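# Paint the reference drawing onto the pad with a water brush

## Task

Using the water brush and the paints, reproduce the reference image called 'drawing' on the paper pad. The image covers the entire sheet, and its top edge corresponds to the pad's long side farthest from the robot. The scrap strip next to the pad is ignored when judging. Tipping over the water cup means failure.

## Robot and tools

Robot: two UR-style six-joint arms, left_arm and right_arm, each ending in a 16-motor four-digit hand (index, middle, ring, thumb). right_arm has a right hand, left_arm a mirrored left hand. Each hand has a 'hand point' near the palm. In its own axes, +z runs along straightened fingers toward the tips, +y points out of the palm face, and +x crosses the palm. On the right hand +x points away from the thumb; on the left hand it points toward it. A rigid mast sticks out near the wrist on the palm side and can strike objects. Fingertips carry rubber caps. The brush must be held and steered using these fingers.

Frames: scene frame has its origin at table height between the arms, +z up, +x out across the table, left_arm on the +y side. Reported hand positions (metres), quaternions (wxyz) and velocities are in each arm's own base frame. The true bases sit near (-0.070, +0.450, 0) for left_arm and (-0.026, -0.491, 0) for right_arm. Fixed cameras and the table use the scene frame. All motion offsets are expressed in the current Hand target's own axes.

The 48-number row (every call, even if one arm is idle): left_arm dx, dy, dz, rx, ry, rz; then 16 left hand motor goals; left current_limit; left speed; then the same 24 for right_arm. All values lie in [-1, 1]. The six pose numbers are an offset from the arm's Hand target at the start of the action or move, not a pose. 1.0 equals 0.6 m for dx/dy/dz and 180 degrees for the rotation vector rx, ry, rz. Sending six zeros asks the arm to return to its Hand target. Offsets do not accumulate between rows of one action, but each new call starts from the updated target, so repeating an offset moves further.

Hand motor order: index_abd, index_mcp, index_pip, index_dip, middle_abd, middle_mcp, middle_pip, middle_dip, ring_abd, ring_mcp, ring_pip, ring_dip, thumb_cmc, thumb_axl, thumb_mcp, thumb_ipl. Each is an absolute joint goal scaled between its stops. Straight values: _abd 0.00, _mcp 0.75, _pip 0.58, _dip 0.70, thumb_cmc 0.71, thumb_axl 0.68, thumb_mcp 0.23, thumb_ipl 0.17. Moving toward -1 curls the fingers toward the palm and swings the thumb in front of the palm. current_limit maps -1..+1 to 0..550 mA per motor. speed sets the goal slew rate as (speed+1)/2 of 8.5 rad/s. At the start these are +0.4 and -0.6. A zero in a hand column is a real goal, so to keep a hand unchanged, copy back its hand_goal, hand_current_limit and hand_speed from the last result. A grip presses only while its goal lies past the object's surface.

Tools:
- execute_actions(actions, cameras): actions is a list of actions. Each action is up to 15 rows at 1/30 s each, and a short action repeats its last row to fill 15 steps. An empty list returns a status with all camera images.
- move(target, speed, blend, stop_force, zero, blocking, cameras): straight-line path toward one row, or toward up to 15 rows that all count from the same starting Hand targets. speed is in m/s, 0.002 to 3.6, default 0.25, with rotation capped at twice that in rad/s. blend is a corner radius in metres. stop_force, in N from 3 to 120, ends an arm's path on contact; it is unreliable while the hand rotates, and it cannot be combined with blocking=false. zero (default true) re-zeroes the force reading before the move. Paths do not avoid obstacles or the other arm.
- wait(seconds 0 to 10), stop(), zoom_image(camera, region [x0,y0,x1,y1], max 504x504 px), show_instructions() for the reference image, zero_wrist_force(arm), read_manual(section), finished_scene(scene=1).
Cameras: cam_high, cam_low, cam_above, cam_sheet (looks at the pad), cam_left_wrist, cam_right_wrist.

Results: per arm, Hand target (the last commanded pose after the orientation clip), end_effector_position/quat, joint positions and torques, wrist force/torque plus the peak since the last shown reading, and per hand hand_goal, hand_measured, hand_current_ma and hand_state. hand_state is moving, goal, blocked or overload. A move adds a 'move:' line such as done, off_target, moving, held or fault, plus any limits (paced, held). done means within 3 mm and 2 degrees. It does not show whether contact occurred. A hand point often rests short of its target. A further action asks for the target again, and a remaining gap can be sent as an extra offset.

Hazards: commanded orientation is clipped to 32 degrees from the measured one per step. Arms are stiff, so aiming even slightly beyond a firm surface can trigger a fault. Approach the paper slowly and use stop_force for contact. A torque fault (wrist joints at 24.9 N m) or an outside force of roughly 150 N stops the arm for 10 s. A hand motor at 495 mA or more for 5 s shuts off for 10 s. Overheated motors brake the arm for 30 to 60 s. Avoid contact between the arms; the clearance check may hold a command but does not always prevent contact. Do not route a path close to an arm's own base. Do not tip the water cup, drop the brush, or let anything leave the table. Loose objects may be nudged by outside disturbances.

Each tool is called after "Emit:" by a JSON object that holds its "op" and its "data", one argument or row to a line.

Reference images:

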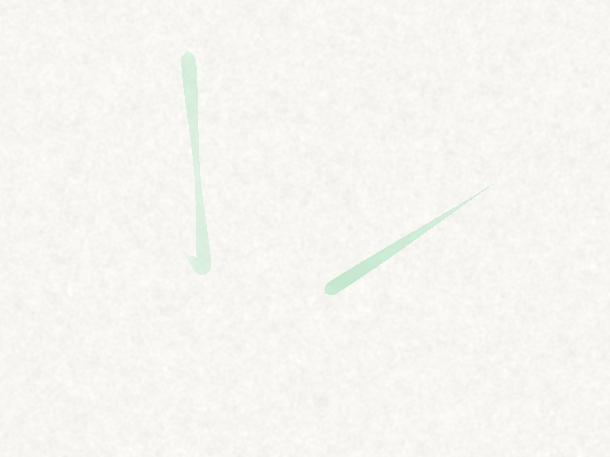

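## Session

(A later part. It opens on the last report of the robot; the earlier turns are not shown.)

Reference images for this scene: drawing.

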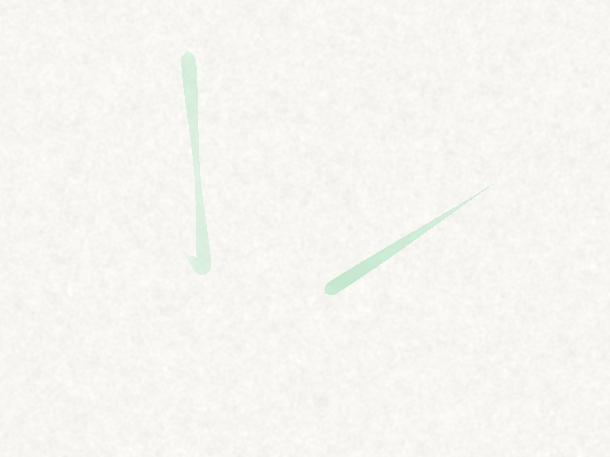

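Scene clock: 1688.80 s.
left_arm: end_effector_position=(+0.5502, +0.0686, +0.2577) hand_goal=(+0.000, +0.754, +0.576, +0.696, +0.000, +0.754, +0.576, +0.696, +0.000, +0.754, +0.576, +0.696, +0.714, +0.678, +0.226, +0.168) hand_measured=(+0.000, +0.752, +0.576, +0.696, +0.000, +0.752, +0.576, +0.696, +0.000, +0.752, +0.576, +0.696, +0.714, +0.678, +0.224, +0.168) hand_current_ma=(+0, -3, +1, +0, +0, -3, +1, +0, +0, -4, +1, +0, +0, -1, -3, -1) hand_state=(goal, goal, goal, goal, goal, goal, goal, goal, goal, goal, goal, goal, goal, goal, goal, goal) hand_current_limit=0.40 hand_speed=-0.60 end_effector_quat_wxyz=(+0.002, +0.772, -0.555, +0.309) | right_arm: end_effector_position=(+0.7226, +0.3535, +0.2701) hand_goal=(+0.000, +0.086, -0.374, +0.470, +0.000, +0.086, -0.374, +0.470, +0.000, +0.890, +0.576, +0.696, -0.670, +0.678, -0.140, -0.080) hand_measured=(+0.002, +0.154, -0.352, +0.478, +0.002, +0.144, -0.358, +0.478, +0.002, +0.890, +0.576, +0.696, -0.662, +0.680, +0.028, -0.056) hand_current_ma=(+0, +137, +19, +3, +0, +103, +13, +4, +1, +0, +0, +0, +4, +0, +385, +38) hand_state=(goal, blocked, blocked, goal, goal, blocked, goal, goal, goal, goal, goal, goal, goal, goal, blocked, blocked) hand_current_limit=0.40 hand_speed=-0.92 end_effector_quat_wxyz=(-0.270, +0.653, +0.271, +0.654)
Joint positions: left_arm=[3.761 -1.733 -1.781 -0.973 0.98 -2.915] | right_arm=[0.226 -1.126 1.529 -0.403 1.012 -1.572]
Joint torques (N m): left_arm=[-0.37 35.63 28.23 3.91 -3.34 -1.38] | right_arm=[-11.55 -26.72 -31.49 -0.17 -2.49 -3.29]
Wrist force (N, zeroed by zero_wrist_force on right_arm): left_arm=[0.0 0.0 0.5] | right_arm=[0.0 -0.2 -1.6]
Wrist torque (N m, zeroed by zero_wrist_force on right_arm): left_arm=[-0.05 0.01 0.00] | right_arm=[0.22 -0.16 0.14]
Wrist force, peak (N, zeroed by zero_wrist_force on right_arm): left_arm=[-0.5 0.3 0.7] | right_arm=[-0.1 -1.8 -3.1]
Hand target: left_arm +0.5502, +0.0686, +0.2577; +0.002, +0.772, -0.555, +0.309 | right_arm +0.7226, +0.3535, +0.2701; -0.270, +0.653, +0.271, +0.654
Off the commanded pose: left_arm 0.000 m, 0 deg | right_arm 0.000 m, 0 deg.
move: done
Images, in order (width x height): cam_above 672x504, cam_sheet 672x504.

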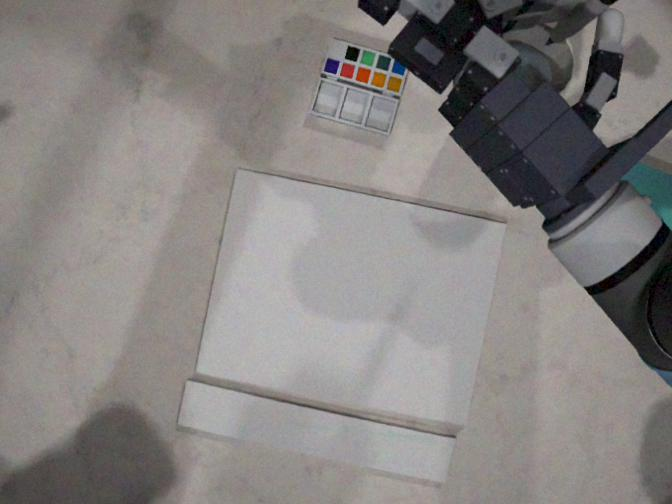

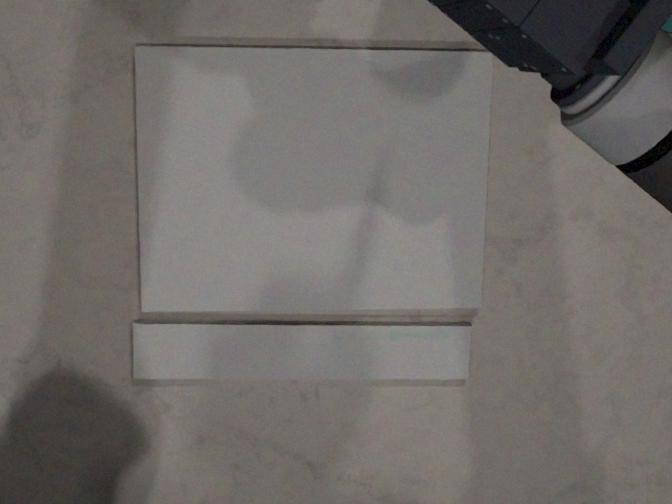

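Emit:
{"op": "move", "data": {
  "target": [
    [0,0,0,0,0,0,0,0.754,0.576,0.696,0,0.754,0.576,0.696,0,0.754,0.576,0.696,0.714,0.678,0.226,0.168,0.4,-0.6,0,-0.5122,-0.1479,0,0,0,0,0.085,-0.375,0.47,0,0.085,-0.375,0.47,0,0.89,0.576,0.696,-0.67,0.678,-0.14,-0.08,0.4,-0.92],
    [0,0,0,0,0,0,0,0.754,0.576,0.696,0,0.754,0.576,0.696,0,0.754,0.576,0.696,0.714,0.678,0.226,0.168,0.4,-0.6,-0.2417,-0.5122,-0.1479,0,0,0,0,0.085,-0.375,0.47,0,0.085,-0.375,0.47,0,0.89,0.576,0.696,-0.67,0.678,-0.14,-0.08,0.4,-0.92]
  ],
  "speed": [0.25, 0.1],
  "blend": [0.02, 0],
  "cameras": ["cam_above", "cam_sheet"]
}}

Emit:
{"op": "zoom_image", "data": {
  "camera": "cam_sheet",
  "region": [290, 240, 360, 310]
}}

Emit:
{"op": "zoom_image", "data": {
  "camera": "cam_above",
  "region": [330, 280, 420, 370]
}}

Scene clock: 1816.90 s.
left_arm: end_effector_position=(+0.5502, +0.0686, +0.2577) hand_goal=(+0.000, +0.754, +0.576, +0.696, +0.000, +0.754, +0.576, +0.696, +0.000, +0.754, +0.576, +0.696, +0.714, +0.678, +0.226, +0.168) hand_measured=(+0.000, +0.752, +0.576, +0.696, +0.000, +0.752, +0.576, +0.696, +0.000, +0.752, +0.576, +0.696, +0.714, +0.678, +0.224, +0.168) hand_current_ma=(+0, -3, +1, +0, +0, -3, +1, +0, +0, -4, +1, +0, +0, -1, -3, -1) hand_state=(goal, goal, goal, goal, goal, goal, goal, goal, goal, goal, goal, goal, goal, goal, goal, goal) hand_current_limit=0.40 hand_speed=-0.60 end_effector_quat_wxyz=(+0.002, +0.772, -0.555, +0.309) | right_arm: end_effector_position=(+0.4428, +0.5083, +0.1248) hand_goal=(+0.000, +0.086, -0.374, +0.470, +0.000, +0.086, -0.374, +0.470, +0.000, +0.890, +0.576, +0.696, -0.670, +0.678, -0.140, -0.080) hand_measured=(+0.002, +0.154, -0.352, +0.478, +0.002, +0.144, -0.358, +0.478, +0.002, +0.890, +0.576, +0.696, -0.662, +0.680, +0.028, -0.056) hand_current_ma=(+0, +137, +19, +3, +0, +103, +13, +4, +1, +0, +0, +0, +4, +0, +385, +39) hand_state=(goal, blocked, blocked, goal, goal, blocked, goal, goal, goal, goal, goal, goal, goal, goal, blocked, blocked) hand_current_limit=0.40 hand_speed=-0.92 end_effector_quat_wxyz=(-0.270, +0.653, +0.271, +0.654)
Joint positions: left_arm=[3.761 -1.733 -1.781 -0.973 0.98 -2.915] | right_arm=[0.781 -1.116 1.976 -0.86 1.568 -1.572]
Joint torques (N m): left_arm=[-0.77 34.9 28.07 3.85 -3.4 -1.54] | right_arm=[-11.45 -22.54 -6.32 -3.16 -2.54 -3.24]
Wrist force (N, zeroed by zero_wrist_force on right_arm): left_arm=[-0.1 -0.1 0.6] | right_arm=[0.0 0.4 -1.7]
Wrist torque (N m, zeroed by zero_wrist_force on right_arm): left_arm=[-0.07 0.01 -0.01] | right_arm=[0.29 -0.13 0.02]
Wrist force, peak (N, zeroed by zero_wrist_force on right_arm): left_arm=[-0.1 0.3 0.8] | right_arm=[-0.2 2.3 -1.6]
Hand target: left_arm +0.5502, +0.0686, +0.2577; +0.002, +0.772, -0.555, +0.309 | right_arm +0.4428, +0.5083, +0.1247; -0.270, +0.653, +0.271, +0.654
Off the commanded pose: left_arm 0.000 m, 0 deg | right_arm 0.000 m, 0 deg.
move: done
Images, in order (width x height): cam_above 672x504, cam_sheet 672x504.

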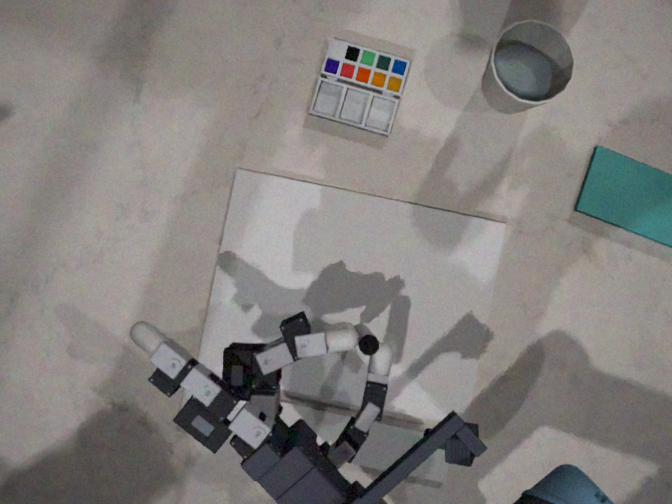

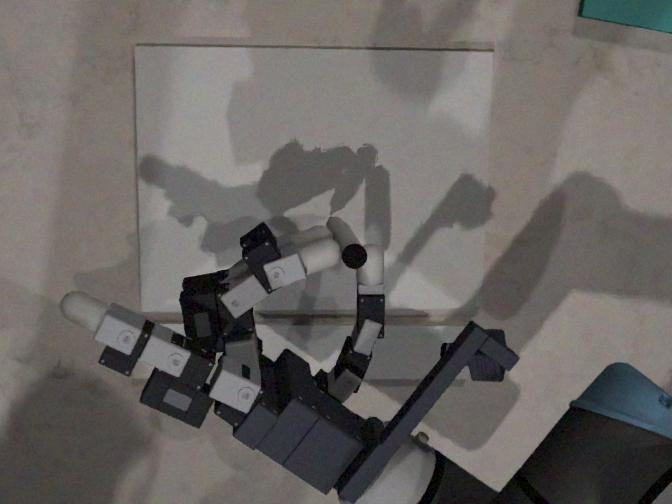

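Scaled by 7.200.

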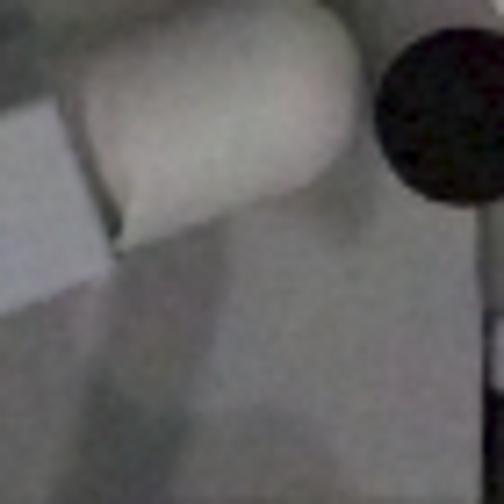

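Scaled by 5.600.

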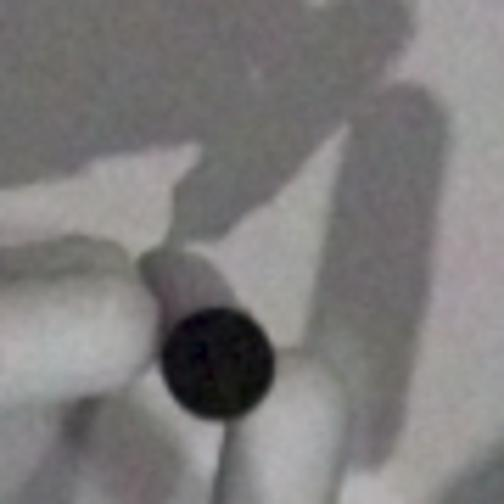

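Emit:
{"op": "zoom_image", "data": {
  "camera": "cam_sheet",
  "region": [440, 270, 510, 340]
}}

Emit:
{"op": "zoom_image", "data": {
  "camera": "cam_sheet",
  "region": [110, 280, 180, 350]
}}

Emit:
{"op": "zoom_image", "data": {
  "camera": "cam_sheet",
  "region": [310, 190, 380, 260]
}}

Emit:
{"op": "zoom_image", "data": {
  "camera": "cam_above",
  "region": [420, 380, 490, 450]
}}

Scaled by 7.200.

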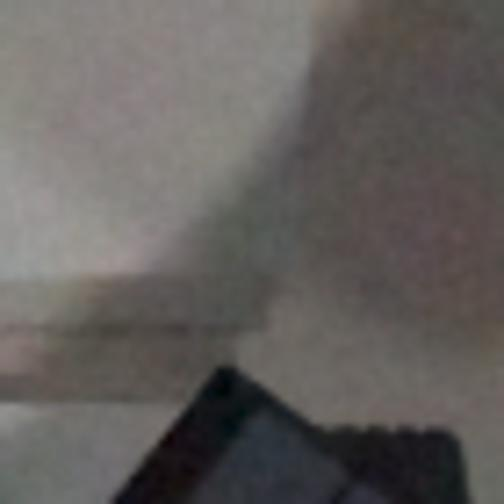

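Scaled by 7.200.

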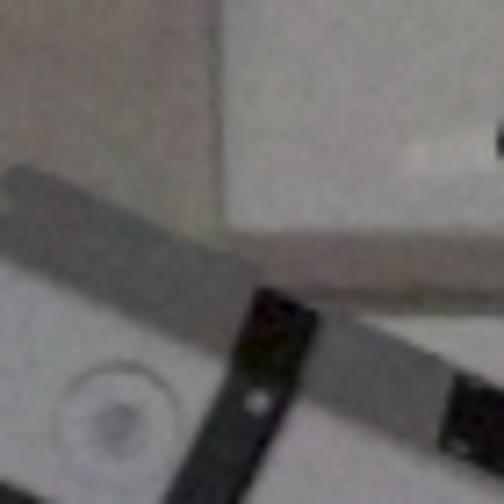

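Scaled by 7.200.

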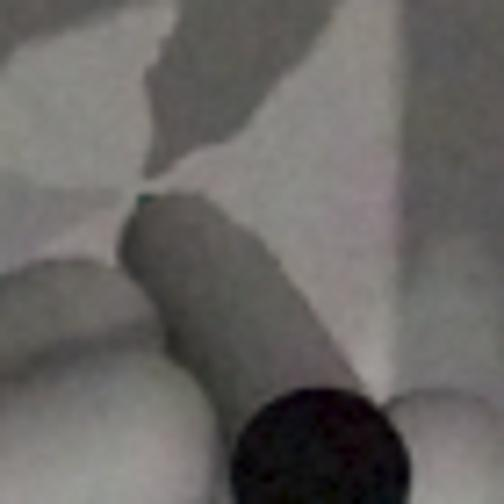

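Scaled by 7.200.

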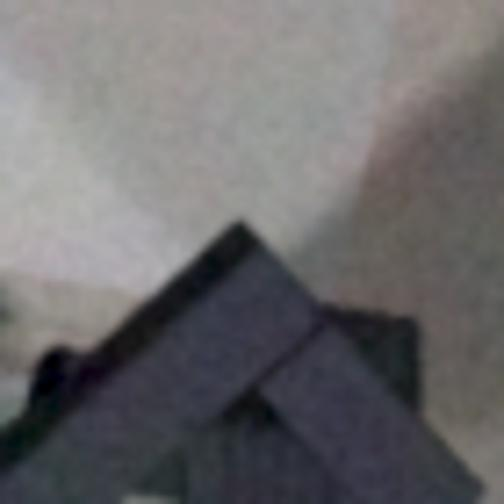

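Emit:
{"op": "wait", "data": {
  "seconds": 0,
  "cameras": ["cam_low", "cam_high"]
}}

Scene clock: 1873.20 s.
left_arm: end_effector_position=(+0.5502, +0.0686, +0.2577) hand_goal=(+0.000, +0.754, +0.576, +0.696, +0.000, +0.754, +0.576, +0.696, +0.000, +0.754, +0.576, +0.696, +0.714, +0.678, +0.226, +0.168) hand_measured=(+0.000, +0.752, +0.576, +0.696, +0.000, +0.752, +0.576, +0.696, +0.000, +0.752, +0.576, +0.696, +0.714, +0.678, +0.224, +0.168) hand_current_ma=(+0, -3, +1, +0, +0, -3, +1, +0, +0, -4, +1, +0, +0, -1, -3, -1) hand_state=(goal, goal, goal, goal, goal, goal, goal, goal, goal, goal, goal, goal, goal, goal, goal, goal) hand_current_limit=0.40 hand_speed=-0.60 end_effector_quat_wxyz=(+0.002, +0.772, -0.555, +0.309) | right_arm: end_effector_position=(+0.4428, +0.5083, +0.1247) hand_goal=(+0.000, +0.086, -0.374, +0.470, +0.000, +0.086, -0.374, +0.470, +0.000, +0.890, +0.576, +0.696, -0.670, +0.678, -0.140, -0.080) hand_measured=(+0.002, +0.154, -0.352, +0.478, +0.002, +0.144, -0.358, +0.478, +0.002, +0.890, +0.576, +0.696, -0.662, +0.680, +0.028, -0.056) hand_current_ma=(+0, +137, +19, +3, +0, +103, +13, +4, +1, +0, +0, +0, +4, +0, +385, +39) hand_state=(goal, blocked, blocked, goal, goal, blocked, goal, goal, goal, goal, goal, goal, goal, goal, blocked, blocked) hand_current_limit=0.40 hand_speed=-0.92 end_effector_quat_wxyz=(-0.270, +0.653, +0.271, +0.654)
Joint positions: left_arm=[3.761 -1.733 -1.781 -0.973 0.98 -2.915] | right_arm=[0.781 -1.116 1.976 -0.86 1.568 -1.572]
Joint torques (N m): left_arm=[-0.63 33.61 28.08 3.86 -3.28 -1.51] | right_arm=[-11.23 -22.17 -5.85 -3.54 -2.5 -3.21]
Wrist force (N, zeroed by zero_wrist_force on right_arm): left_arm=[-0.1 0.0 0.2] | right_arm=[-0.1 0.1 -1.8]
Wrist torque (N m, zeroed by zero_wrist_force on right_arm): left_arm=[-0.02 0.01 -0.01] | right_arm=[0.26 -0.11 -0.01]
Wrist force, peak (N, zeroed by zero_wrist_force on right_arm): left_arm=[-0.5 0.3 0.6] | right_arm=[-0.2 0.4 -2.1]
Hand target: left_arm +0.5502, +0.0686, +0.2577; +0.002, +0.772, -0.555, +0.309 | right_arm +0.4428, +0.5083, +0.1247; -0.270, +0.653, +0.271, +0.654
Off the commanded pose: left_arm 0.000 m, 0 deg | right_arm 0.000 m, 0 deg.
Images, in order (width x height): cam_high 672x504, cam_low 672x504.

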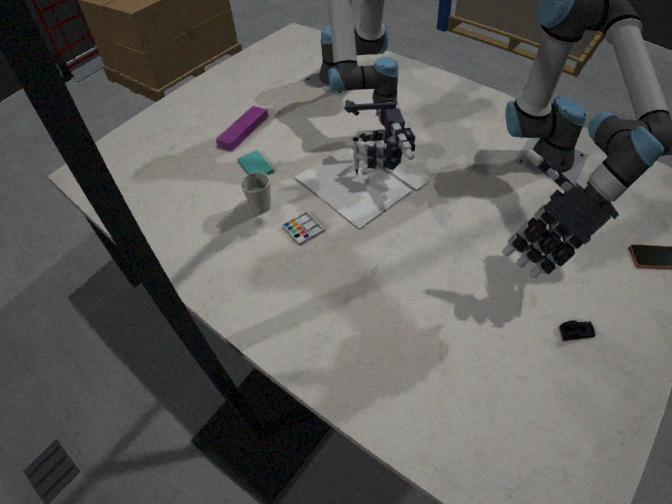

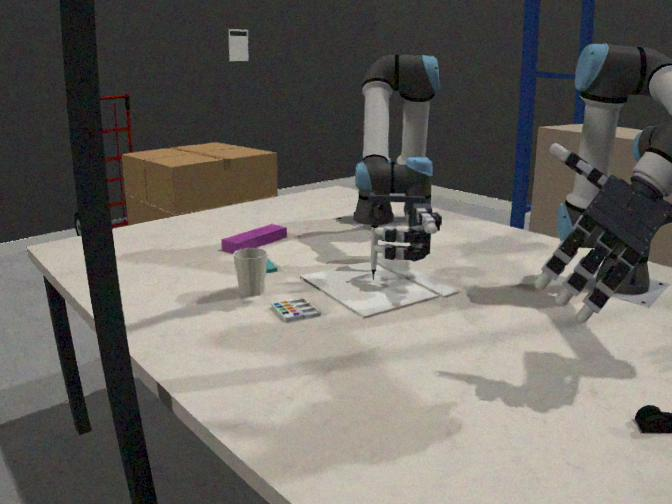

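Emit:
{"op": "zoom_image", "data": {
  "camera": "cam_low",
  "region": [340, 240, 410, 310]
}}

Emit:
{"op": "zoom_image", "data": {
  "camera": "cam_low",
  "region": [290, 250, 465, 320]
}}

Scaled by 7.200.

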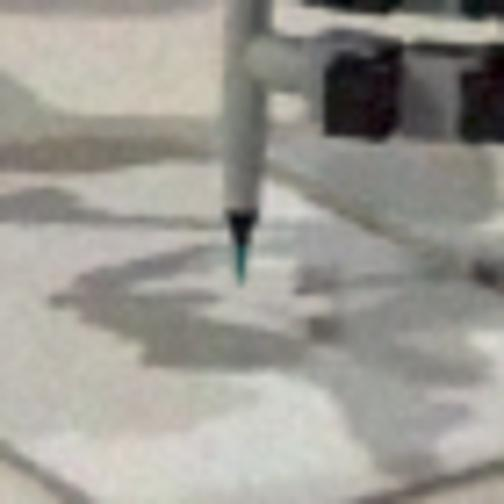

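Scaled by 2.880.

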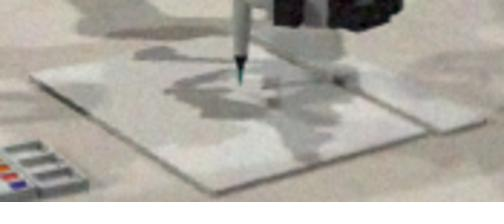

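Emit:
{"op": "zoom_image", "data": {
  "camera": "cam_low",
  "region": [340, 295, 380, 335]
}}

Emit:
{"op": "zoom_image", "data": {
  "camera": "cam_low",
  "region": [285, 260, 325, 300]
}}

Emit:
{"op": "zoom_image", "data": {
  "camera": "cam_low",
  "region": [425, 275, 465, 315]
}}

Emit:
{"op": "zoom_image", "data": {
  "camera": "cam_low",
  "region": [355, 260, 395, 300]
}}

Scaled by 12.600.

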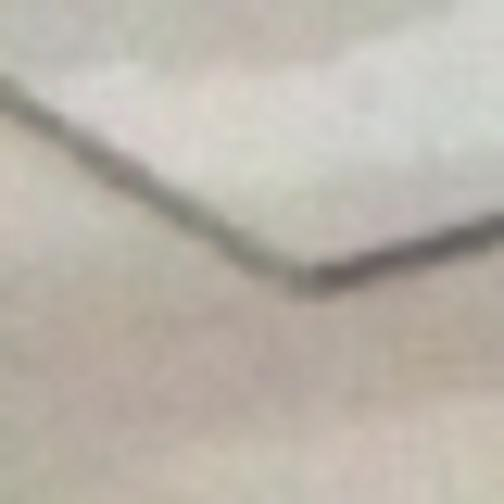

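Scaled by 12.600.

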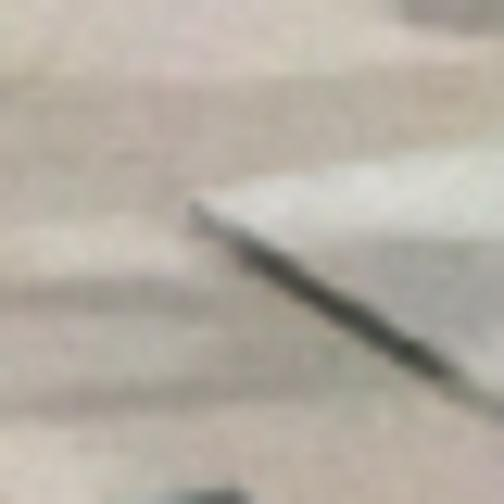

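Scaled by 12.600.

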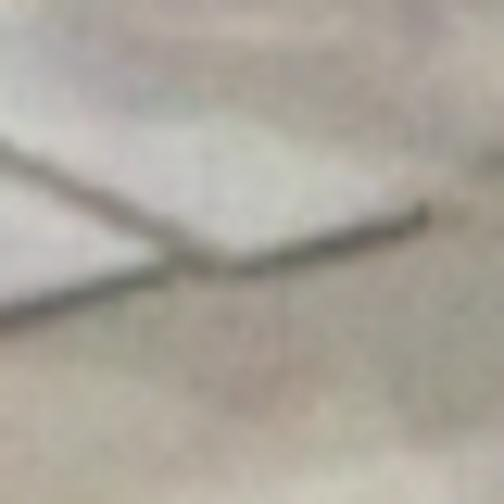

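Scaled by 12.600.

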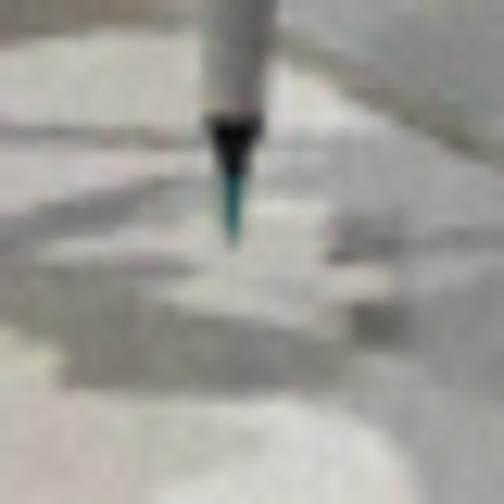

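Emit:
{"op": "move", "data": {
  "target": [
    [0,0,0,0,0,0,0,0.754,0.576,0.696,0,0.754,0.576,0.696,0,0.754,0.576,0.696,0.714,0.678,0.226,0.168,0.4,-0.6,0.2422,0,0,0,0,0,0,0.085,-0.375,0.47,0,0.085,-0.375,0.47,0,0.89,0.576,0.696,-0.67,0.678,-0.14,-0.08,0.4,-0.92],
    [0,0,0,0,0,0,0,0.754,0.576,0.696,0,0.754,0.576,0.696,0,0.754,0.576,0.696,0.714,0.678,0.226,0.168,0.4,-0.6,0.2422,0.5122,0.1479,0,0,0,0,0.085,-0.375,0.47,0,0.085,-0.375,0.47,0,0.89,0.576,0.696,-0.67,0.678,-0.14,-0.08,0.4,-0.92],
    [0,0,0,0,0,0,0,0.754,0.576,0.696,0,0.754,0.576,0.696,0,0.754,0.576,0.696,0.714,0.678,0.226,0.168,0.4,-0.6,0.0372,0.5122,0.1479,0,0,0,0,0.085,-0.375,0.47,0,0.085,-0.375,0.47,0,0.89,0.576,0.696,-0.67,0.678,-0.14,-0.08,0.4,-0.92],
    [0,0,0,0,0,0,0,0.754,0.576,0.696,0,0.754,0.576,0.696,0,0.754,0.576,0.696,0.714,0.678,0.226,0.168,0.4,-0.6,0.0372,0.5172,0.1479,0,0,0,0,0.085,-0.375,0.47,0,0.085,-0.375,0.47,0,0.89,0.576,0.696,-0.67,0.678,-0.14,-0.08,0.4,-0.92],
    [0,0,0,0,0,0,0,0.754,0.576,0.696,0,0.754,0.576,0.696,0,0.754,0.576,0.696,0.714,0.678,0.226,0.168,0.4,-0.6,0.0372,0.5072,0.1479,0,0,0,0,0.085,-0.375,0.47,0,0.085,-0.375,0.47,0,0.89,0.576,0.696,-0.67,0.678,-0.14,-0.08,0.4,-0.92],
    [0,0,0,0,0,0,0,0.754,0.576,0.696,0,0.754,0.576,0.696,0,0.754,0.576,0.696,0.714,0.678,0.226,0.168,0.4,-0.6,0.0372,0.5122,0.1479,0,0,0,0,0.085,-0.375,0.47,0,0.085,-0.375,0.47,0,0.89,0.576,0.696,-0.67,0.678,-0.14,-0.08,0.4,-0.92]
  ],
  "speed": [0.25, 0.25, 0.15, 0.02, 0.02, 0.02],
  "blend": [0.02, 0.005, 0.0005, 0.0005, 0.0005, 0]
}}

Emit:
{"op": "move", "data": {
  "target": [
    [0,0,0,0,0,0,0,0.754,0.576,0.696,0,0.754,0.576,0.696,0,0.754,0.576,0.696,0.714,0.678,0.226,0.168,0.4,-0.6,0.205,0,0,0,0,0,0,0.085,-0.375,0.47,0,0.085,-0.375,0.47,0,0.89,0.576,0.696,-0.67,0.678,-0.14,-0.08,0.4,-0.92],
    [0,0,0,0,0,0,0,0.754,0.576,0.696,0,0.754,0.576,0.696,0,0.754,0.576,0.696,0.714,0.678,0.226,0.168,0.4,-0.6,0.205,-0.1707,0.2089,0,0,0,0,0.085,-0.375,0.47,0,0.085,-0.375,0.47,0,0.89,0.576,0.696,-0.67,0.678,-0.14,-0.08,0.4,-0.92],
    [0,0,0,0,0,0,0,0.754,0.576,0.696,0,0.754,0.576,0.696,0,0.754,0.576,0.696,0.714,0.678,0.226,0.168,0.4,-0.6,-0.0283,-0.1707,0.2089,0,0,0,0,0.085,-0.375,0.47,0,0.085,-0.375,0.47,0,0.89,0.576,0.696,-0.67,0.678,-0.14,-0.08,0.4,-0.92]
  ],
  "speed": [0.2, 0.25, 0.15],
  "blend": [0.02, 0.02, 0]
}}

Emit:
{"op": "move", "data": {
  "target": [
    [0,0,0,0,0,0,0,0.754,0.576,0.696,0,0.754,0.576,0.696,0,0.754,0.576,0.696,0.714,0.678,0.226,0.168,0.4,-0.6,-0.02,0,0,0,0,0,0,0.085,-0.375,0.47,0,0.085,-0.375,0.47,0,0.89,0.576,0.696,-0.67,0.678,-0.14,-0.08,0.4,-0.92],
    [0,0,0,0,0,0,0,0.754,0.576,0.696,0,0.754,0.576,0.696,0,0.754,0.576,0.696,0.714,0.678,0.226,0.168,0.4,-0.6,-0.02,0.0045,0,0,0,0,0,0.085,-0.375,0.47,0,0.085,-0.375,0.47,0,0.89,0.576,0.696,-0.67,0.678,-0.14,-0.08,0.4,-0.92],
    [0,0,0,0,0,0,0,0.754,0.576,0.696,0,0.754,0.576,0.696,0,0.754,0.576,0.696,0.714,0.678,0.226,0.168,0.4,-0.6,-0.02,-0.0045,0,0,0,0,0,0.085,-0.375,0.47,0,0.085,-0.375,0.47,0,0.89,0.576,0.696,-0.67,0.678,-0.14,-0.08,0.4,-0.92],
    [0,0,0,0,0,0,0,0.754,0.576,0.696,0,0.754,0.576,0.696,0,0.754,0.576,0.696,0.714,0.678,0.226,0.168,0.4,-0.6,-0.02,0,0.0045,0,0,0,0,0.085,-0.375,0.47,0,0.085,-0.375,0.47,0,0.89,0.576,0.696,-0.67,0.678,-0.14,-0.08,0.4,-0.92],
    [0,0,0,0,0,0,0,0.754,0.576,0.696,0,0.754,0.576,0.696,0,0.754,0.576,0.696,0.714,0.678,0.226,0.168,0.4,-0.6,-0.02,0,-0.0045,0,0,0,0,0.085,-0.375,0.47,0,0.085,-0.375,0.47,0,0.89,0.576,0.696,-0.67,0.678,-0.14,-0.08,0.4,-0.92],
    [0,0,0,0,0,0,0,0.754,0.576,0.696,0,0.754,0.576,0.696,0,0.754,0.576,0.696,0.714,0.678,0.226,0.168,0.4,-0.6,-0.02,0.0045,0,0,0,0,0,0.085,-0.375,0.47,0,0.085,-0.375,0.47,0,0.89,0.576,0.696,-0.67,0.678,-0.14,-0.08,0.4,-0.92],
    [0,0,0,0,0,0,0,0.754,0.576,0.696,0,0.754,0.576,0.696,0,0.754,0.576,0.696,0.714,0.678,0.226,0.168,0.4,-0.6,-0.02,-0.0045,0,0,0,0,0,0.085,-0.375,0.47,0,0.085,-0.375,0.47,0,0.89,0.576,0.696,-0.67,0.678,-0.14,-0.08,0.4,-0.92],
    [0,0,0,0,0,0,0,0.754,0.576,0.696,0,0.754,0.576,0.696,0,0.754,0.576,0.696,0.714,0.678,0.226,0.168,0.4,-0.6,-0.02,0,0.0045,0,0,0,0,0.085,-0.375,0.47,0,0.085,-0.375,0.47,0,0.89,0.576,0.696,-0.67,0.678,-0.14,-0.08,0.4,-0.92],
    [0,0,0,0,0,0,0,0.754,0.576,0.696,0,0.754,0.576,0.696,0,0.754,0.576,0.696,0.714,0.678,0.226,0.168,0.4,-0.6,-0.02,0,-0.0045,0,0,0,0,0.085,-0.375,0.47,0,0.085,-0.375,0.47,0,0.89,0.576,0.696,-0.67,0.678,-0.14,-0.08,0.4,-0.92],
    [0,0,0,0,0,0,0,0.754,0.576,0.696,0,0.754,0.576,0.696,0,0.754,0.576,0.696,0.714,0.678,0.226,0.168,0.4,-0.6,-0.02,0.0045,0,0,0,0,0,0.085,-0.375,0.47,0,0.085,-0.375,0.47,0,0.89,0.576,0.696,-0.67,0.678,-0.14,-0.08,0.4,-0.92],
    [0,0,0,0,0,0,0,0.754,0.576,0.696,0,0.754,0.576,0.696,0,0.754,0.576,0.696,0.714,0.678,0.226,0.168,0.4,-0.6,-0.02,-0.0045,0,0,0,0,0,0.085,-0.375,0.47,0,0.085,-0.375,0.47,0,0.89,0.576,0.696,-0.67,0.678,-0.14,-0.08,0.4,-0.92],
    [0,0,0,0,0,0,0,0.754,0.576,0.696,0,0.754,0.576,0.696,0,0.754,0.576,0.696,0.714,0.678,0.226,0.168,0.4,-0.6,-0.02,0,0.0045,0,0,0,0,0.085,-0.375,0.47,0,0.085,-0.375,0.47,0,0.89,0.576,0.696,-0.67,0.678,-0.14,-0.08,0.4,-0.92],
    [0,0,0,0,0,0,0,0.754,0.576,0.696,0,0.754,0.576,0.696,0,0.754,0.576,0.696,0.714,0.678,0.226,0.168,0.4,-0.6,-0.02,0,0,0,0,0,0,0.085,-0.375,0.47,0,0.085,-0.375,0.47,0,0.89,0.576,0.696,-0.67,0.678,-0.14,-0.08,0.4,-0.92],
    [0,0,0,0,0,0,0,0.754,0.576,0.696,0,0.754,0.576,0.696,0,0.754,0.576,0.696,0.714,0.678,0.226,0.168,0.4,-0.6,0.1167,0,0,0,0,0,0,0.085,-0.375,0.47,0,0.085,-0.375,0.47,0,0.89,0.576,0.696,-0.67,0.678,-0.14,-0.08,0.4,-0.92]
  ],
  "speed": [0.05, 0.02, 0.02, 0.02, 0.02, 0.02, 0.02, 0.02, 0.02, 0.02, 0.02, 0.02, 0.02, 0.15],
  "blend": [0.0005, 0.0005, 0.0005, 0.0005, 0.0005, 0.0005, 0.0005, 0.0005, 0.0005, 0.0005, 0.0005, 0.0005, 0.0005, 0]
}}

Emit:
{"op": "move", "data": {
  "target": [
    [0,0,0,0,0,0,0,0.754,0.576,0.696,0,0.754,0.576,0.696,0,0.754,0.576,0.696,0.714,0.678,0.226,0.168,0.4,-0.6,0,-0.3421,-0.3574,0,0,0,0,0.085,-0.375,0.47,0,0.085,-0.375,0.47,0,0.89,0.576,0.696,-0.67,0.678,-0.14,-0.08,0.4,-0.92],
    [0,0,0,0,0,0,0,0.754,0.576,0.696,0,0.754,0.576,0.696,0,0.754,0.576,0.696,0.714,0.678,0.226,0.168,0.4,-0.6,-0.1233,-0.3421,-0.3574,0,0,0,0,0.085,-0.375,0.47,0,0.085,-0.375,0.47,0,0.89,0.576,0.696,-0.67,0.678,-0.14,-0.08,0.4,-0.92],
    [0,0,0,0,0,0,0,0.754,0.576,0.696,0,0.754,0.576,0.696,0,0.754,0.576,0.696,0.714,0.678,0.226,0.168,0.4,-0.6,-0.14,-0.3421,-0.3574,0,0,0,0,0.085,-0.375,0.47,0,0.085,-0.375,0.47,0,0.89,0.576,0.696,-0.67,0.678,-0.14,-0.08,0.4,-0.92],
    [0,0,0,0,0,0,0,0.754,0.576,0.696,0,0.754,0.576,0.696,0,0.754,0.576,0.696,0.714,0.678,0.226,0.168,0.4,-0.6,0,-0.3421,-0.3574,0,0,0,0,0.085,-0.375,0.47,0,0.085,-0.375,0.47,0,0.89,0.576,0.696,-0.67,0.678,-0.14,-0.08,0.4,-0.92],
    [0,0,0,0,0,0,0,0.754,0.576,0.696,0,0.754,0.576,0.696,0,0.754,0.576,0.696,0.714,0.678,0.226,0.168,0.4,-0.6,0.1167,0.1707,-0.2089,0,0,0,0,0.085,-0.375,0.47,0,0.085,-0.375,0.47,0,0.89,0.576,0.696,-0.67,0.678,-0.14,-0.08,0.4,-0.92]
  ],
  "speed": [0.25, 0.15, 0.04, 0.15, 0.25],
  "blend": [0.02, 0.003, 0, 0.02, 0],
  "cameras": ["cam_sheet", "cam_above"]
}}

Emit:
{"op": "zoom_image", "data": {
  "camera": "cam_sheet",
  "region": [295, 185, 365, 255]
}}

Emit:
{"op": "zoom_image", "data": {
  "camera": "cam_above",
  "region": [325, 295, 395, 365]
}}

Scene clock: 1989.17 s.
left_arm: end_effector_position=(+0.5502, +0.0686, +0.2577) hand_goal=(+0.000, +0.754, +0.576, +0.696, +0.000, +0.754, +0.576, +0.696, +0.000, +0.754, +0.576, +0.696, +0.714, +0.678, +0.226, +0.168) hand_measured=(+0.000, +0.752, +0.576, +0.696, +0.000, +0.752, +0.576, +0.696, +0.000, +0.752, +0.576, +0.696, +0.714, +0.678, +0.224, +0.168) hand_current_ma=(+0, -3, +1, +0, +0, -3, +1, +0, +0, -4, +1, +0, +0, -1, -3, -1) hand_state=(goal, goal, goal, goal, goal, goal, goal, goal, goal, goal, goal, goal, goal, goal, goal, goal) hand_current_limit=0.40 hand_speed=-0.60 end_effector_quat_wxyz=(+0.002, +0.772, -0.555, +0.309) | right_arm: end_effector_position=(+0.7226, +0.3535, +0.1474) hand_goal=(+0.000, +0.086, -0.374, +0.470, +0.000, +0.086, -0.374, +0.470, +0.000, +0.890, +0.576, +0.696, -0.670, +0.678, -0.140, -0.080) hand_measured=(+0.002, +0.154, -0.352, +0.478, +0.002, +0.144, -0.358, +0.478, +0.002, +0.890, +0.576, +0.696, -0.662, +0.680, +0.028, -0.056) hand_current_ma=(+0, +137, +19, +3, +0, +103, +13, +4, +1, +0, +0, +0, +4, +0, +385, +39) hand_state=(goal, blocked, blocked, goal, goal, blocked, goal, goal, goal, goal, goal, goal, goal, goal, blocked, blocked) hand_current_limit=0.40 hand_speed=-0.92 end_effector_quat_wxyz=(-0.270, +0.653, +0.271, +0.654)
Joint positions: left_arm=[3.761 -1.733 -1.781 -0.973 0.98 -2.915] | right_arm=[0.226 -0.978 1.653 -0.675 1.012 -1.572]
Joint torques (N m): left_arm=[-1.42 34.12 27.76 3.75 -3.08 -1.48] | right_arm=[-12.6 -30.45 -28.97 -0.07 -2.41 2.63]
Wrist force (N, zeroed by zero_wrist_force on right_arm): left_arm=[0.0 0.1 0.7] | right_arm=[0.5 -0.1 -1.7]
Wrist torque (N m, zeroed by zero_wrist_force on right_arm): left_arm=[-0.05 0.01 -0.01] | right_arm=[0.25 -0.20 0.08]
Wrist force, peak (N, zeroed by zero_wrist_force on right_arm): left_arm=[-0.1 0.1 0.8] | right_arm=[-1.8 0.3 -2.0]
Hand target: left_arm +0.5502, +0.0686, +0.2577; +0.002, +0.772, -0.555, +0.309 | right_arm +0.7227, +0.3534, +0.1474; -0.270, +0.653, +0.271, +0.654
Off the commanded pose: left_arm 0.000 m, 0 deg | right_arm 0.000 m, 0 deg.
move: done

Scene clock: 1991.87 s.
left_arm: end_effector_position=(+0.5502, +0.0686, +0.2577) hand_goal=(+0.000, +0.754, +0.576, +0.696, +0.000, +0.754, +0.576, +0.696, +0.000, +0.754, +0.576, +0.696, +0.714, +0.678, +0.226, +0.168) hand_measured=(+0.000, +0.752, +0.576, +0.696, +0.000, +0.752, +0.576, +0.696, +0.000, +0.752, +0.576, +0.696, +0.714, +0.678, +0.224, +0.168) hand_current_ma=(+0, -3, +1, +0, +0, -3, +1, +0, +0, -4, +1, +0, +0, -1, -3, -1) hand_state=(goal, goal, goal, goal, goal, goal, goal, goal, goal, goal, goal, goal, goal, goal, goal, goal) hand_current_limit=0.40 hand_speed=-0.60 end_effector_quat_wxyz=(+0.002, +0.772, -0.555, +0.309) | right_arm: end_effector_position=(+0.7391, +0.5145, +0.1304) hand_goal=(+0.000, +0.086, -0.374, +0.470, +0.000, +0.086, -0.374, +0.470, +0.000, +0.890, +0.576, +0.696, -0.670, +0.678, -0.140, -0.080) hand_measured=(+0.002, +0.154, -0.352, +0.478, +0.002, +0.144, -0.358, +0.478, +0.002, +0.890, +0.576, +0.696, -0.662, +0.680, +0.028, -0.056) hand_current_ma=(+0, +137, +19, +3, +0, +103, +13, +4, +1, +0, +0, +0, +4, +0, +385, +39) hand_state=(goal, blocked, blocked, goal, goal, blocked, goal, goal, goal, goal, goal, goal, goal, goal, blocked, blocked) hand_current_limit=0.40 hand_speed=-0.92 end_effector_quat_wxyz=(-0.270, +0.653, +0.271, +0.654)
Joint positions: left_arm=[3.761 -1.733 -1.781 -0.973 0.98 -2.915] | right_arm=[0.471 -0.753 1.289 -0.536 1.257 -1.572]
Joint torques (N m): left_arm=[-0.84 32.79 28.19 3.9 -3.42 -1.51] | right_arm=[-5.16 -40.57 -10.83 -3.32 -2.27 2.54]
Wrist force (N, zeroed by zero_wrist_force on right_arm): left_arm=[-0.2 -0.1 0.2] | right_arm=[0.2 0.5 -1.5]
Wrist torque (N m, zeroed by zero_wrist_force on right_arm): left_arm=[-0.05 0.02 -0.02] | right_arm=[0.27 -0.17 0.16]
Wrist force, peak (N, zeroed by zero_wrist_force on right_arm): left_arm=[-0.2 0.4 0.8] | right_arm=[1.6 0.9 -2.4]
Hand target: left_arm +0.5502, +0.0686, +0.2577; +0.002, +0.772, -0.555, +0.309 | right_arm +0.7391, +0.5145, +0.1303; -0.270, +0.653, +0.271, +0.654
Off the commanded pose: left_arm 0.000 m, 0 deg | right_arm 0.000 m, 0 deg.
move: done

Scene clock: 1995.73 s.
left_arm: end_effector_position=(+0.5502, +0.0686, +0.2577) hand_goal=(+0.000, +0.754, +0.576, +0.696, +0.000, +0.754, +0.576, +0.696, +0.000, +0.754, +0.576, +0.696, +0.714, +0.678, +0.226, +0.168) hand_measured=(+0.000, +0.752, +0.576, +0.696, +0.000, +0.752, +0.576, +0.696, +0.000, +0.752, +0.576, +0.696, +0.714, +0.678, +0.224, +0.168) hand_current_ma=(+0, -3, +1, +0, +0, -3, +1, +0, +0, -4, +1, +0, +0, -1, -3, -1) hand_state=(goal, goal, goal, goal, goal, goal, goal, goal, goal, goal, goal, goal, goal, goal, goal, goal) hand_current_limit=0.40 hand_speed=-0.60 end_effector_quat_wxyz=(+0.002, +0.772, -0.555, +0.309) | right_arm: end_effector_position=(+0.7390, +0.5145, +0.2002) hand_goal=(+0.000, +0.086, -0.374, +0.470, +0.000, +0.086, -0.374, +0.470, +0.000, +0.890, +0.576, +0.696, -0.670, +0.678, -0.140, -0.080) hand_measured=(+0.002, +0.154, -0.352, +0.478, +0.002, +0.144, -0.358, +0.478, +0.002, +0.890, +0.576, +0.696, -0.662, +0.680, +0.028, -0.056) hand_current_ma=(+0, +137, +20, +4, +0, +103, +13, +4, +1, +0, +0, +0, +4, +0, +385, +39) hand_state=(goal, blocked, blocked, goal, goal, blocked, goal, goal, goal, goal, goal, goal, goal, goal, blocked, blocked) hand_current_limit=0.40 hand_speed=-0.92 end_effector_quat_wxyz=(-0.270, +0.653, +0.271, +0.654)
Joint positions: left_arm=[3.761 -1.733 -1.781 -0.973 0.98 -2.915] | right_arm=[0.471 -0.831 1.234 -0.403 1.257 -1.572]
Joint torques (N m): left_arm=[0.01 34.03 27.24 3.82 -3.26 -1.51] | right_arm=[-9.91 -64.61 -32.42 -0.57 -0.3 -2.68]
Wrist force (N, zeroed by zero_wrist_force on right_arm): left_arm=[-0.3 0.3 0.5] | right_arm=[-0.4 0.2 -1.8]
Wrist torque (N m, zeroed by zero_wrist_force on right_arm): left_arm=[-0.02 0.04 -0.03] | right_arm=[0.29 -0.09 0.06]
Wrist force, peak (N, zeroed by zero_wrist_force on right_arm): left_arm=[-0.5 0.3 0.6] | right_arm=[0.3 0.1 -2.4]
Hand target: left_arm +0.5502, +0.0686, +0.2577; +0.002, +0.772, -0.555, +0.309 | right_arm +0.7391, +0.5145, +0.2003; -0.270, +0.653, +0.271, +0.654
Off the commanded pose: left_arm 0.000 m, 0 deg | right_arm 0.000 m, 0 deg.
move: done

Scene clock: 2000.43 s.
left_arm: end_effector_position=(+0.5502, +0.0686, +0.2577) hand_goal=(+0.000, +0.754, +0.576, +0.696, +0.000, +0.754, +0.576, +0.696, +0.000, +0.754, +0.576, +0.696, +0.714, +0.678, +0.226, +0.168) hand_measured=(+0.000, +0.752, +0.576, +0.696, +0.000, +0.752, +0.576, +0.696, +0.000, +0.752, +0.576, +0.696, +0.714, +0.678, +0.224, +0.168) hand_current_ma=(+0, -3, +1, +0, +0, -3, +1, +0, +0, -4, +1, +0, +0, -1, -3, -1) hand_state=(goal, goal, goal, goal, goal, goal, goal, goal, goal, goal, goal, goal, goal, goal, goal, goal) hand_current_limit=0.40 hand_speed=-0.60 end_effector_quat_wxyz=(+0.002, +0.772, -0.555, +0.309) | right_arm: end_effector_position=(+0.7226, +0.3535, +0.2704) hand_goal=(+0.000, +0.086, -0.374, +0.470, +0.000, +0.086, -0.374, +0.470, +0.000, +0.890, +0.576, +0.696, -0.670, +0.678, -0.140, -0.080) hand_measured=(+0.002, +0.154, -0.352, +0.478, +0.002, +0.144, -0.358, +0.478, +0.002, +0.890, +0.576, +0.696, -0.662, +0.680, +0.028, -0.056) hand_current_ma=(+0, +137, +20, +4, +0, +103, +13, +4, +1, +0, +0, +0, +4, +0, +385, +39) hand_state=(goal, blocked, blocked, goal, goal, blocked, goal, goal, goal, goal, goal, goal, goal, goal, blocked, blocked) hand_current_limit=0.40 hand_speed=-0.92 end_effector_quat_wxyz=(-0.270, +0.653, +0.271, +0.654)
Joint positions: left_arm=[3.761 -1.733 -1.781 -0.973 0.98 -2.915] | right_arm=[0.226 -1.126 1.529 -0.402 1.012 -1.572]
Joint torques (N m): left_arm=[-0.14 34.46 26.1 3.87 -3.54 -1.7] | right_arm=[-11.23 -27.91 -30.13 -0.11 -2.53 -3.21]
Wrist force (N, zeroed by zero_wrist_force on right_arm): left_arm=[-0.1 0.0 0.5] | right_arm=[0.1 0.0 -1.6]
Wrist torque (N m, zeroed by zero_wrist_force on right_arm): left_arm=[-0.06 0.02 -0.01] | right_arm=[0.26 -0.18 0.10]
Wrist force, peak (N, zeroed by zero_wrist_force on right_arm): left_arm=[-0.4 0.9 0.4] | right_arm=[1.0 -1.1 -2.8]
Hand target: left_arm +0.5502, +0.0686, +0.2577; +0.002, +0.772, -0.555, +0.309 | right_arm +0.7226, +0.3535, +0.2704; -0.270, +0.653, +0.271, +0.654
Off the commanded pose: left_arm 0.000 m, 0 deg | right_arm 0.000 m, 0 deg.
move: done
Images, in order (width x height): cam_above 672x504, cam_sheet 672x504.

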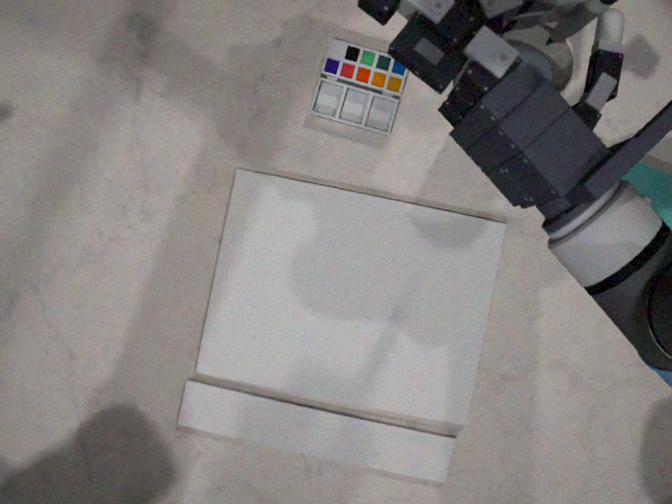

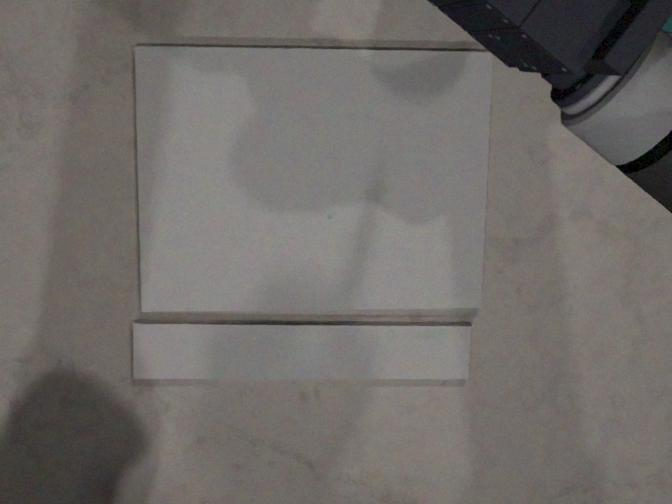

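Scaled by 7.200.

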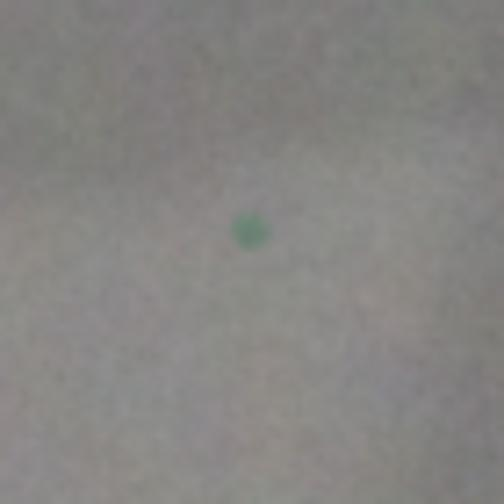

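Scaled by 7.200.

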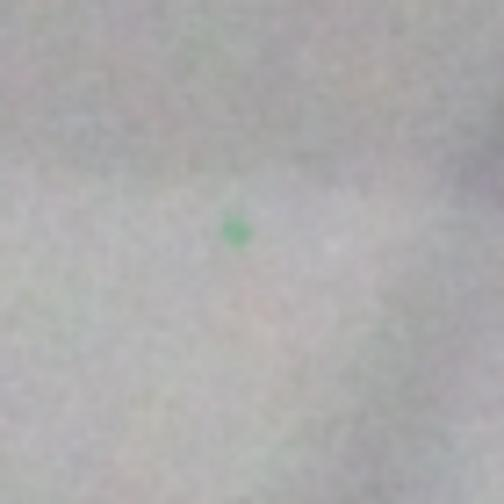

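Emit:
{"op": "move", "data": {
  "target": [
    [0,0,0,0,0,0,0,0.754,0.576,0.696,0,0.754,0.576,0.696,0,0.754,0.576,0.696,0.714,0.678,0.226,0.168,0.4,-0.6,0,-0.5128,-0.1485,0,0,0,0,0.085,-0.375,0.47,0,0.085,-0.375,0.47,0,0.89,0.576,0.696,-0.67,0.678,-0.14,-0.08,0.4,-0.92],
    [0,0,0,0,0,0,0,0.754,0.576,0.696,0,0.754,0.576,0.696,0,0.754,0.576,0.696,0.714,0.678,0.226,0.168,0.4,-0.6,-0.2407,-0.5128,-0.1485,0,0,0,0,0.085,-0.375,0.47,0,0.085,-0.375,0.47,0,0.89,0.576,0.696,-0.67,0.678,-0.14,-0.08,0.4,-0.92],
    [0,0,0,0,0,0,0,0.754,0.576,0.696,0,0.754,0.576,0.696,0,0.754,0.576,0.696,0.714,0.678,0.226,0.168,0.4,-0.6,-0.2657,-0.5128,-0.1485,0,0,0,0,0.085,-0.375,0.47,0,0.085,-0.375,0.47,0,0.89,0.576,0.696,-0.67,0.678,-0.14,-0.08,0.4,-0.92],
    [0,0,0,0,0,0,0,0.754,0.576,0.696,0,0.754,0.576,0.696,0,0.754,0.576,0.696,0.714,0.678,0.226,0.168,0.4,-0.6,-0.2718,-0.5034,-0.1518,0,0,0,0,0.085,-0.375,0.47,0,0.085,-0.375,0.47,0,0.89,0.576,0.696,-0.67,0.678,-0.14,-0.08,0.4,-0.92],
    [0,0,0,0,0,0,0,0.754,0.576,0.696,0,0.754,0.576,0.696,0,0.754,0.576,0.696,0.714,0.678,0.226,0.168,0.4,-0.6,-0.2552,-0.3583,-0.2030,0,0,0,0,0.085,-0.375,0.47,0,0.085,-0.375,0.47,0,0.89,0.576,0.696,-0.67,0.678,-0.14,-0.08,0.4,-0.92],
    [0,0,0,0,0,0,0,0.754,0.576,0.696,0,0.754,0.576,0.696,0,0.754,0.576,0.696,0.714,0.678,0.226,0.168,0.4,-0.6,-0.2473,-0.3509,-0.2056,0,0,0,0,0.085,-0.375,0.47,0,0.085,-0.375,0.47,0,0.89,0.576,0.696,-0.67,0.678,-0.14,-0.08,0.4,-0.92],
    [0,0,0,0,0,0,0,0.754,0.576,0.696,0,0.754,0.576,0.696,0,0.754,0.576,0.696,0.714,0.678,0.226,0.168,0.4,-0.6,-0.1173,-0.3509,-0.2056,0,0,0,0,0.085,-0.375,0.47,0,0.085,-0.375,0.47,0,0.89,0.576,0.696,-0.67,0.678,-0.14,-0.08,0.4,-0.92],
    [0,0,0,0,0,0,0,0.754,0.576,0.696,0,0.754,0.576,0.696,0,0.754,0.576,0.696,0.714,0.678,0.226,0.168,0.4,-0.6,0,0,0,0,0,0,0,0.085,-0.375,0.47,0,0.085,-0.375,0.47,0,0.89,0.576,0.696,-0.67,0.678,-0.14,-0.08,0.4,-0.92]
  ],
  "speed": [0.25, 0.15, 0.05, 0.04, 0.04, 0.06, 0.2, 0.25],
  "blend": [0.02, 0.003, 0.0005, 0.0005, 0.001, 0.001, 0.01, 0],
  "cameras": ["cam_sheet", "cam_above"]
}}

Emit:
{"op": "zoom_image", "data": {
  "camera": "cam_sheet",
  "region": [290, 80, 450, 240]
}}

Emit:
{"op": "zoom_image", "data": {
  "camera": "cam_sheet",
  "region": [300, 185, 360, 245]
}}

Scene clock: 2030.97 s.
left_arm: end_effector_position=(+0.5502, +0.0686, +0.2577) hand_goal=(+0.000, +0.754, +0.576, +0.696, +0.000, +0.754, +0.576, +0.696, +0.000, +0.754, +0.576, +0.696, +0.714, +0.678, +0.226, +0.168) hand_measured=(+0.000, +0.752, +0.576, +0.696, +0.000, +0.752, +0.576, +0.696, +0.000, +0.752, +0.576, +0.696, +0.714, +0.678, +0.224, +0.168) hand_current_ma=(+0, -3, +1, +0, +0, -3, +1, +0, +0, -4, +1, +0, +0, -1, -3, -1) hand_state=(goal, goal, goal, goal, goal, goal, goal, goal, goal, goal, goal, goal, goal, goal, goal, goal) hand_current_limit=0.40 hand_speed=-0.60 end_effector_quat_wxyz=(+0.002, +0.772, -0.555, +0.309) | right_arm: end_effector_position=(+0.7226, +0.3535, +0.2704) hand_goal=(+0.000, +0.086, -0.374, +0.470, +0.000, +0.086, -0.374, +0.470, +0.000, +0.890, +0.576, +0.696, -0.670, +0.678, -0.140, -0.080) hand_measured=(+0.002, +0.154, -0.352, +0.478, +0.002, +0.144, -0.358, +0.478, +0.002, +0.890, +0.576, +0.696, -0.662, +0.680, +0.028, -0.056) hand_current_ma=(+0, +137, +20, +4, +0, +103, +13, +4, +1, +0, +0, +0, +4, +0, +385, +39) hand_state=(goal, blocked, blocked, goal, goal, blocked, goal, goal, goal, goal, goal, goal, goal, goal, blocked, blocked) hand_current_limit=0.40 hand_speed=-0.92 end_effector_quat_wxyz=(-0.270, +0.653, +0.271, +0.654)
Joint positions: left_arm=[3.761 -1.733 -1.781 -0.973 0.98 -2.915] | right_arm=[0.226 -1.126 1.529 -0.402 1.012 -1.572]
Joint torques (N m): left_arm=[-0.42 33.8 27.91 3.76 -3.25 -1.7] | right_arm=[-11.36 -27.91 -33.12 -0.28 -2.48 -3.21]
Wrist force (N, zeroed by zero_wrist_force on right_arm): left_arm=[0.1 0.1 0.3] | right_arm=[0.3 -0.1 -1.7]
Wrist torque (N m, zeroed by zero_wrist_force on right_arm): left_arm=[-0.01 -0.01 0.00] | right_arm=[0.25 -0.19 0.17]
Wrist force, peak (N, zeroed by zero_wrist_force on right_arm): left_arm=[-0.3 0.4 0.8] | right_arm=[1.0 -1.2 -2.8]
Hand target: left_arm +0.5502, +0.0686, +0.2577; +0.002, +0.772, -0.555, +0.309 | right_arm +0.7226, +0.3535, +0.2704; -0.270, +0.653, +0.271, +0.654
Off the commanded pose: left_arm 0.000 m, 0 deg | right_arm 0.000 m, 0 deg.
move: done
Images, in order (width x height): cam_above 672x504, cam_sheet 672x504.

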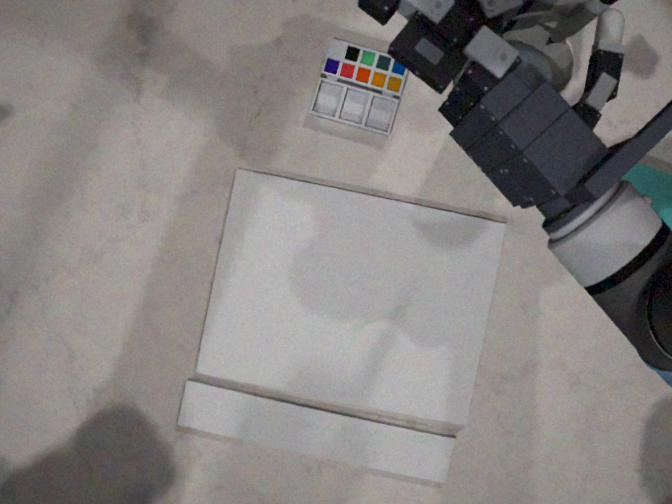

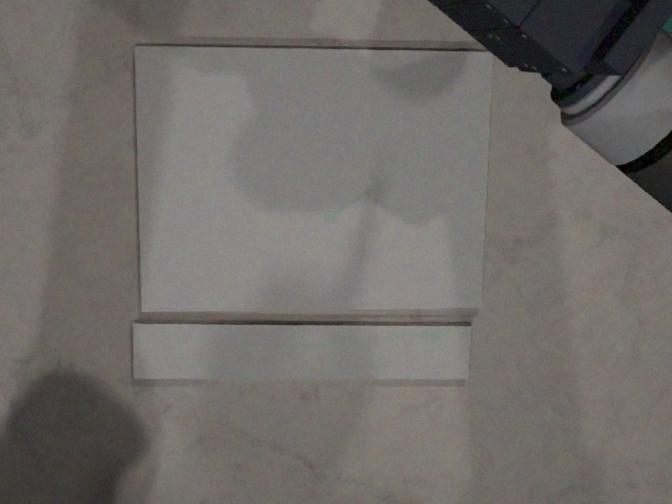

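Scaled by 3.150.

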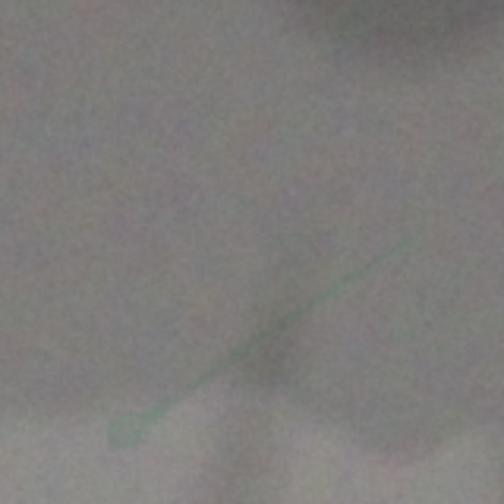

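Scaled by 8.400.

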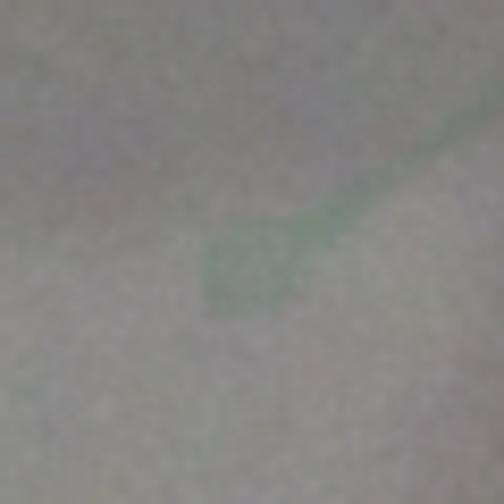

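Emit:
{"op": "zoom_image", "data": {
  "camera": "cam_sheet",
  "region": [318, 195, 358, 235]
}}

Emit:
{"op": "zoom_image", "data": {
  "camera": "cam_sheet",
  "region": [345, 170, 385, 210]
}}

Emit:
{"op": "zoom_image", "data": {
  "camera": "cam_sheet",
  "region": [385, 145, 435, 195]
}}

Emit:
{"op": "zoom_image", "data": {
  "camera": "cam_above",
  "region": [345, 280, 445, 350]
}}

Scaled by 12.600.

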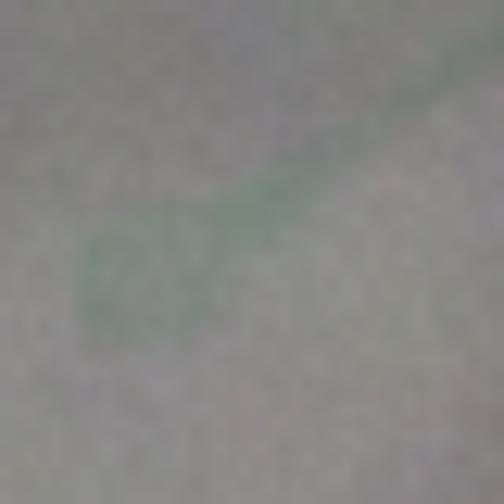

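Scaled by 12.600.

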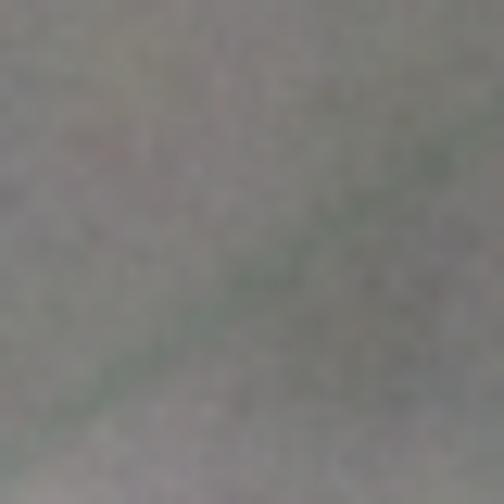

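Scaled by 10.080.

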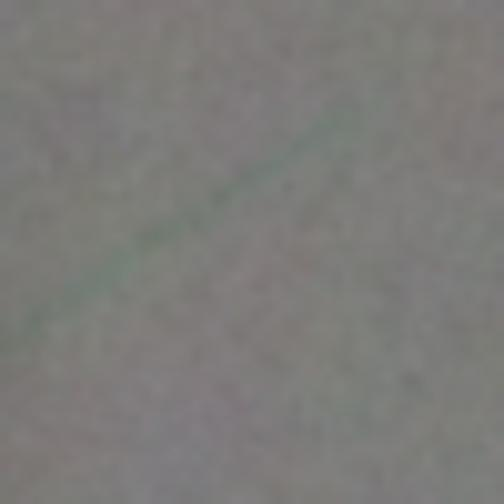

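Scaled by 5.040.

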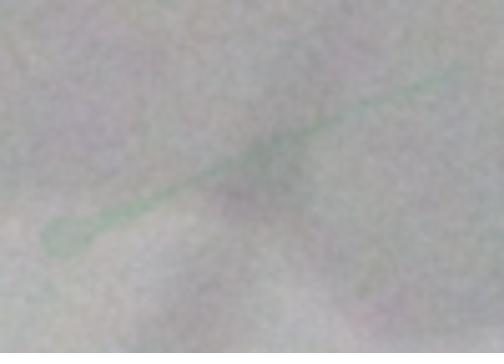

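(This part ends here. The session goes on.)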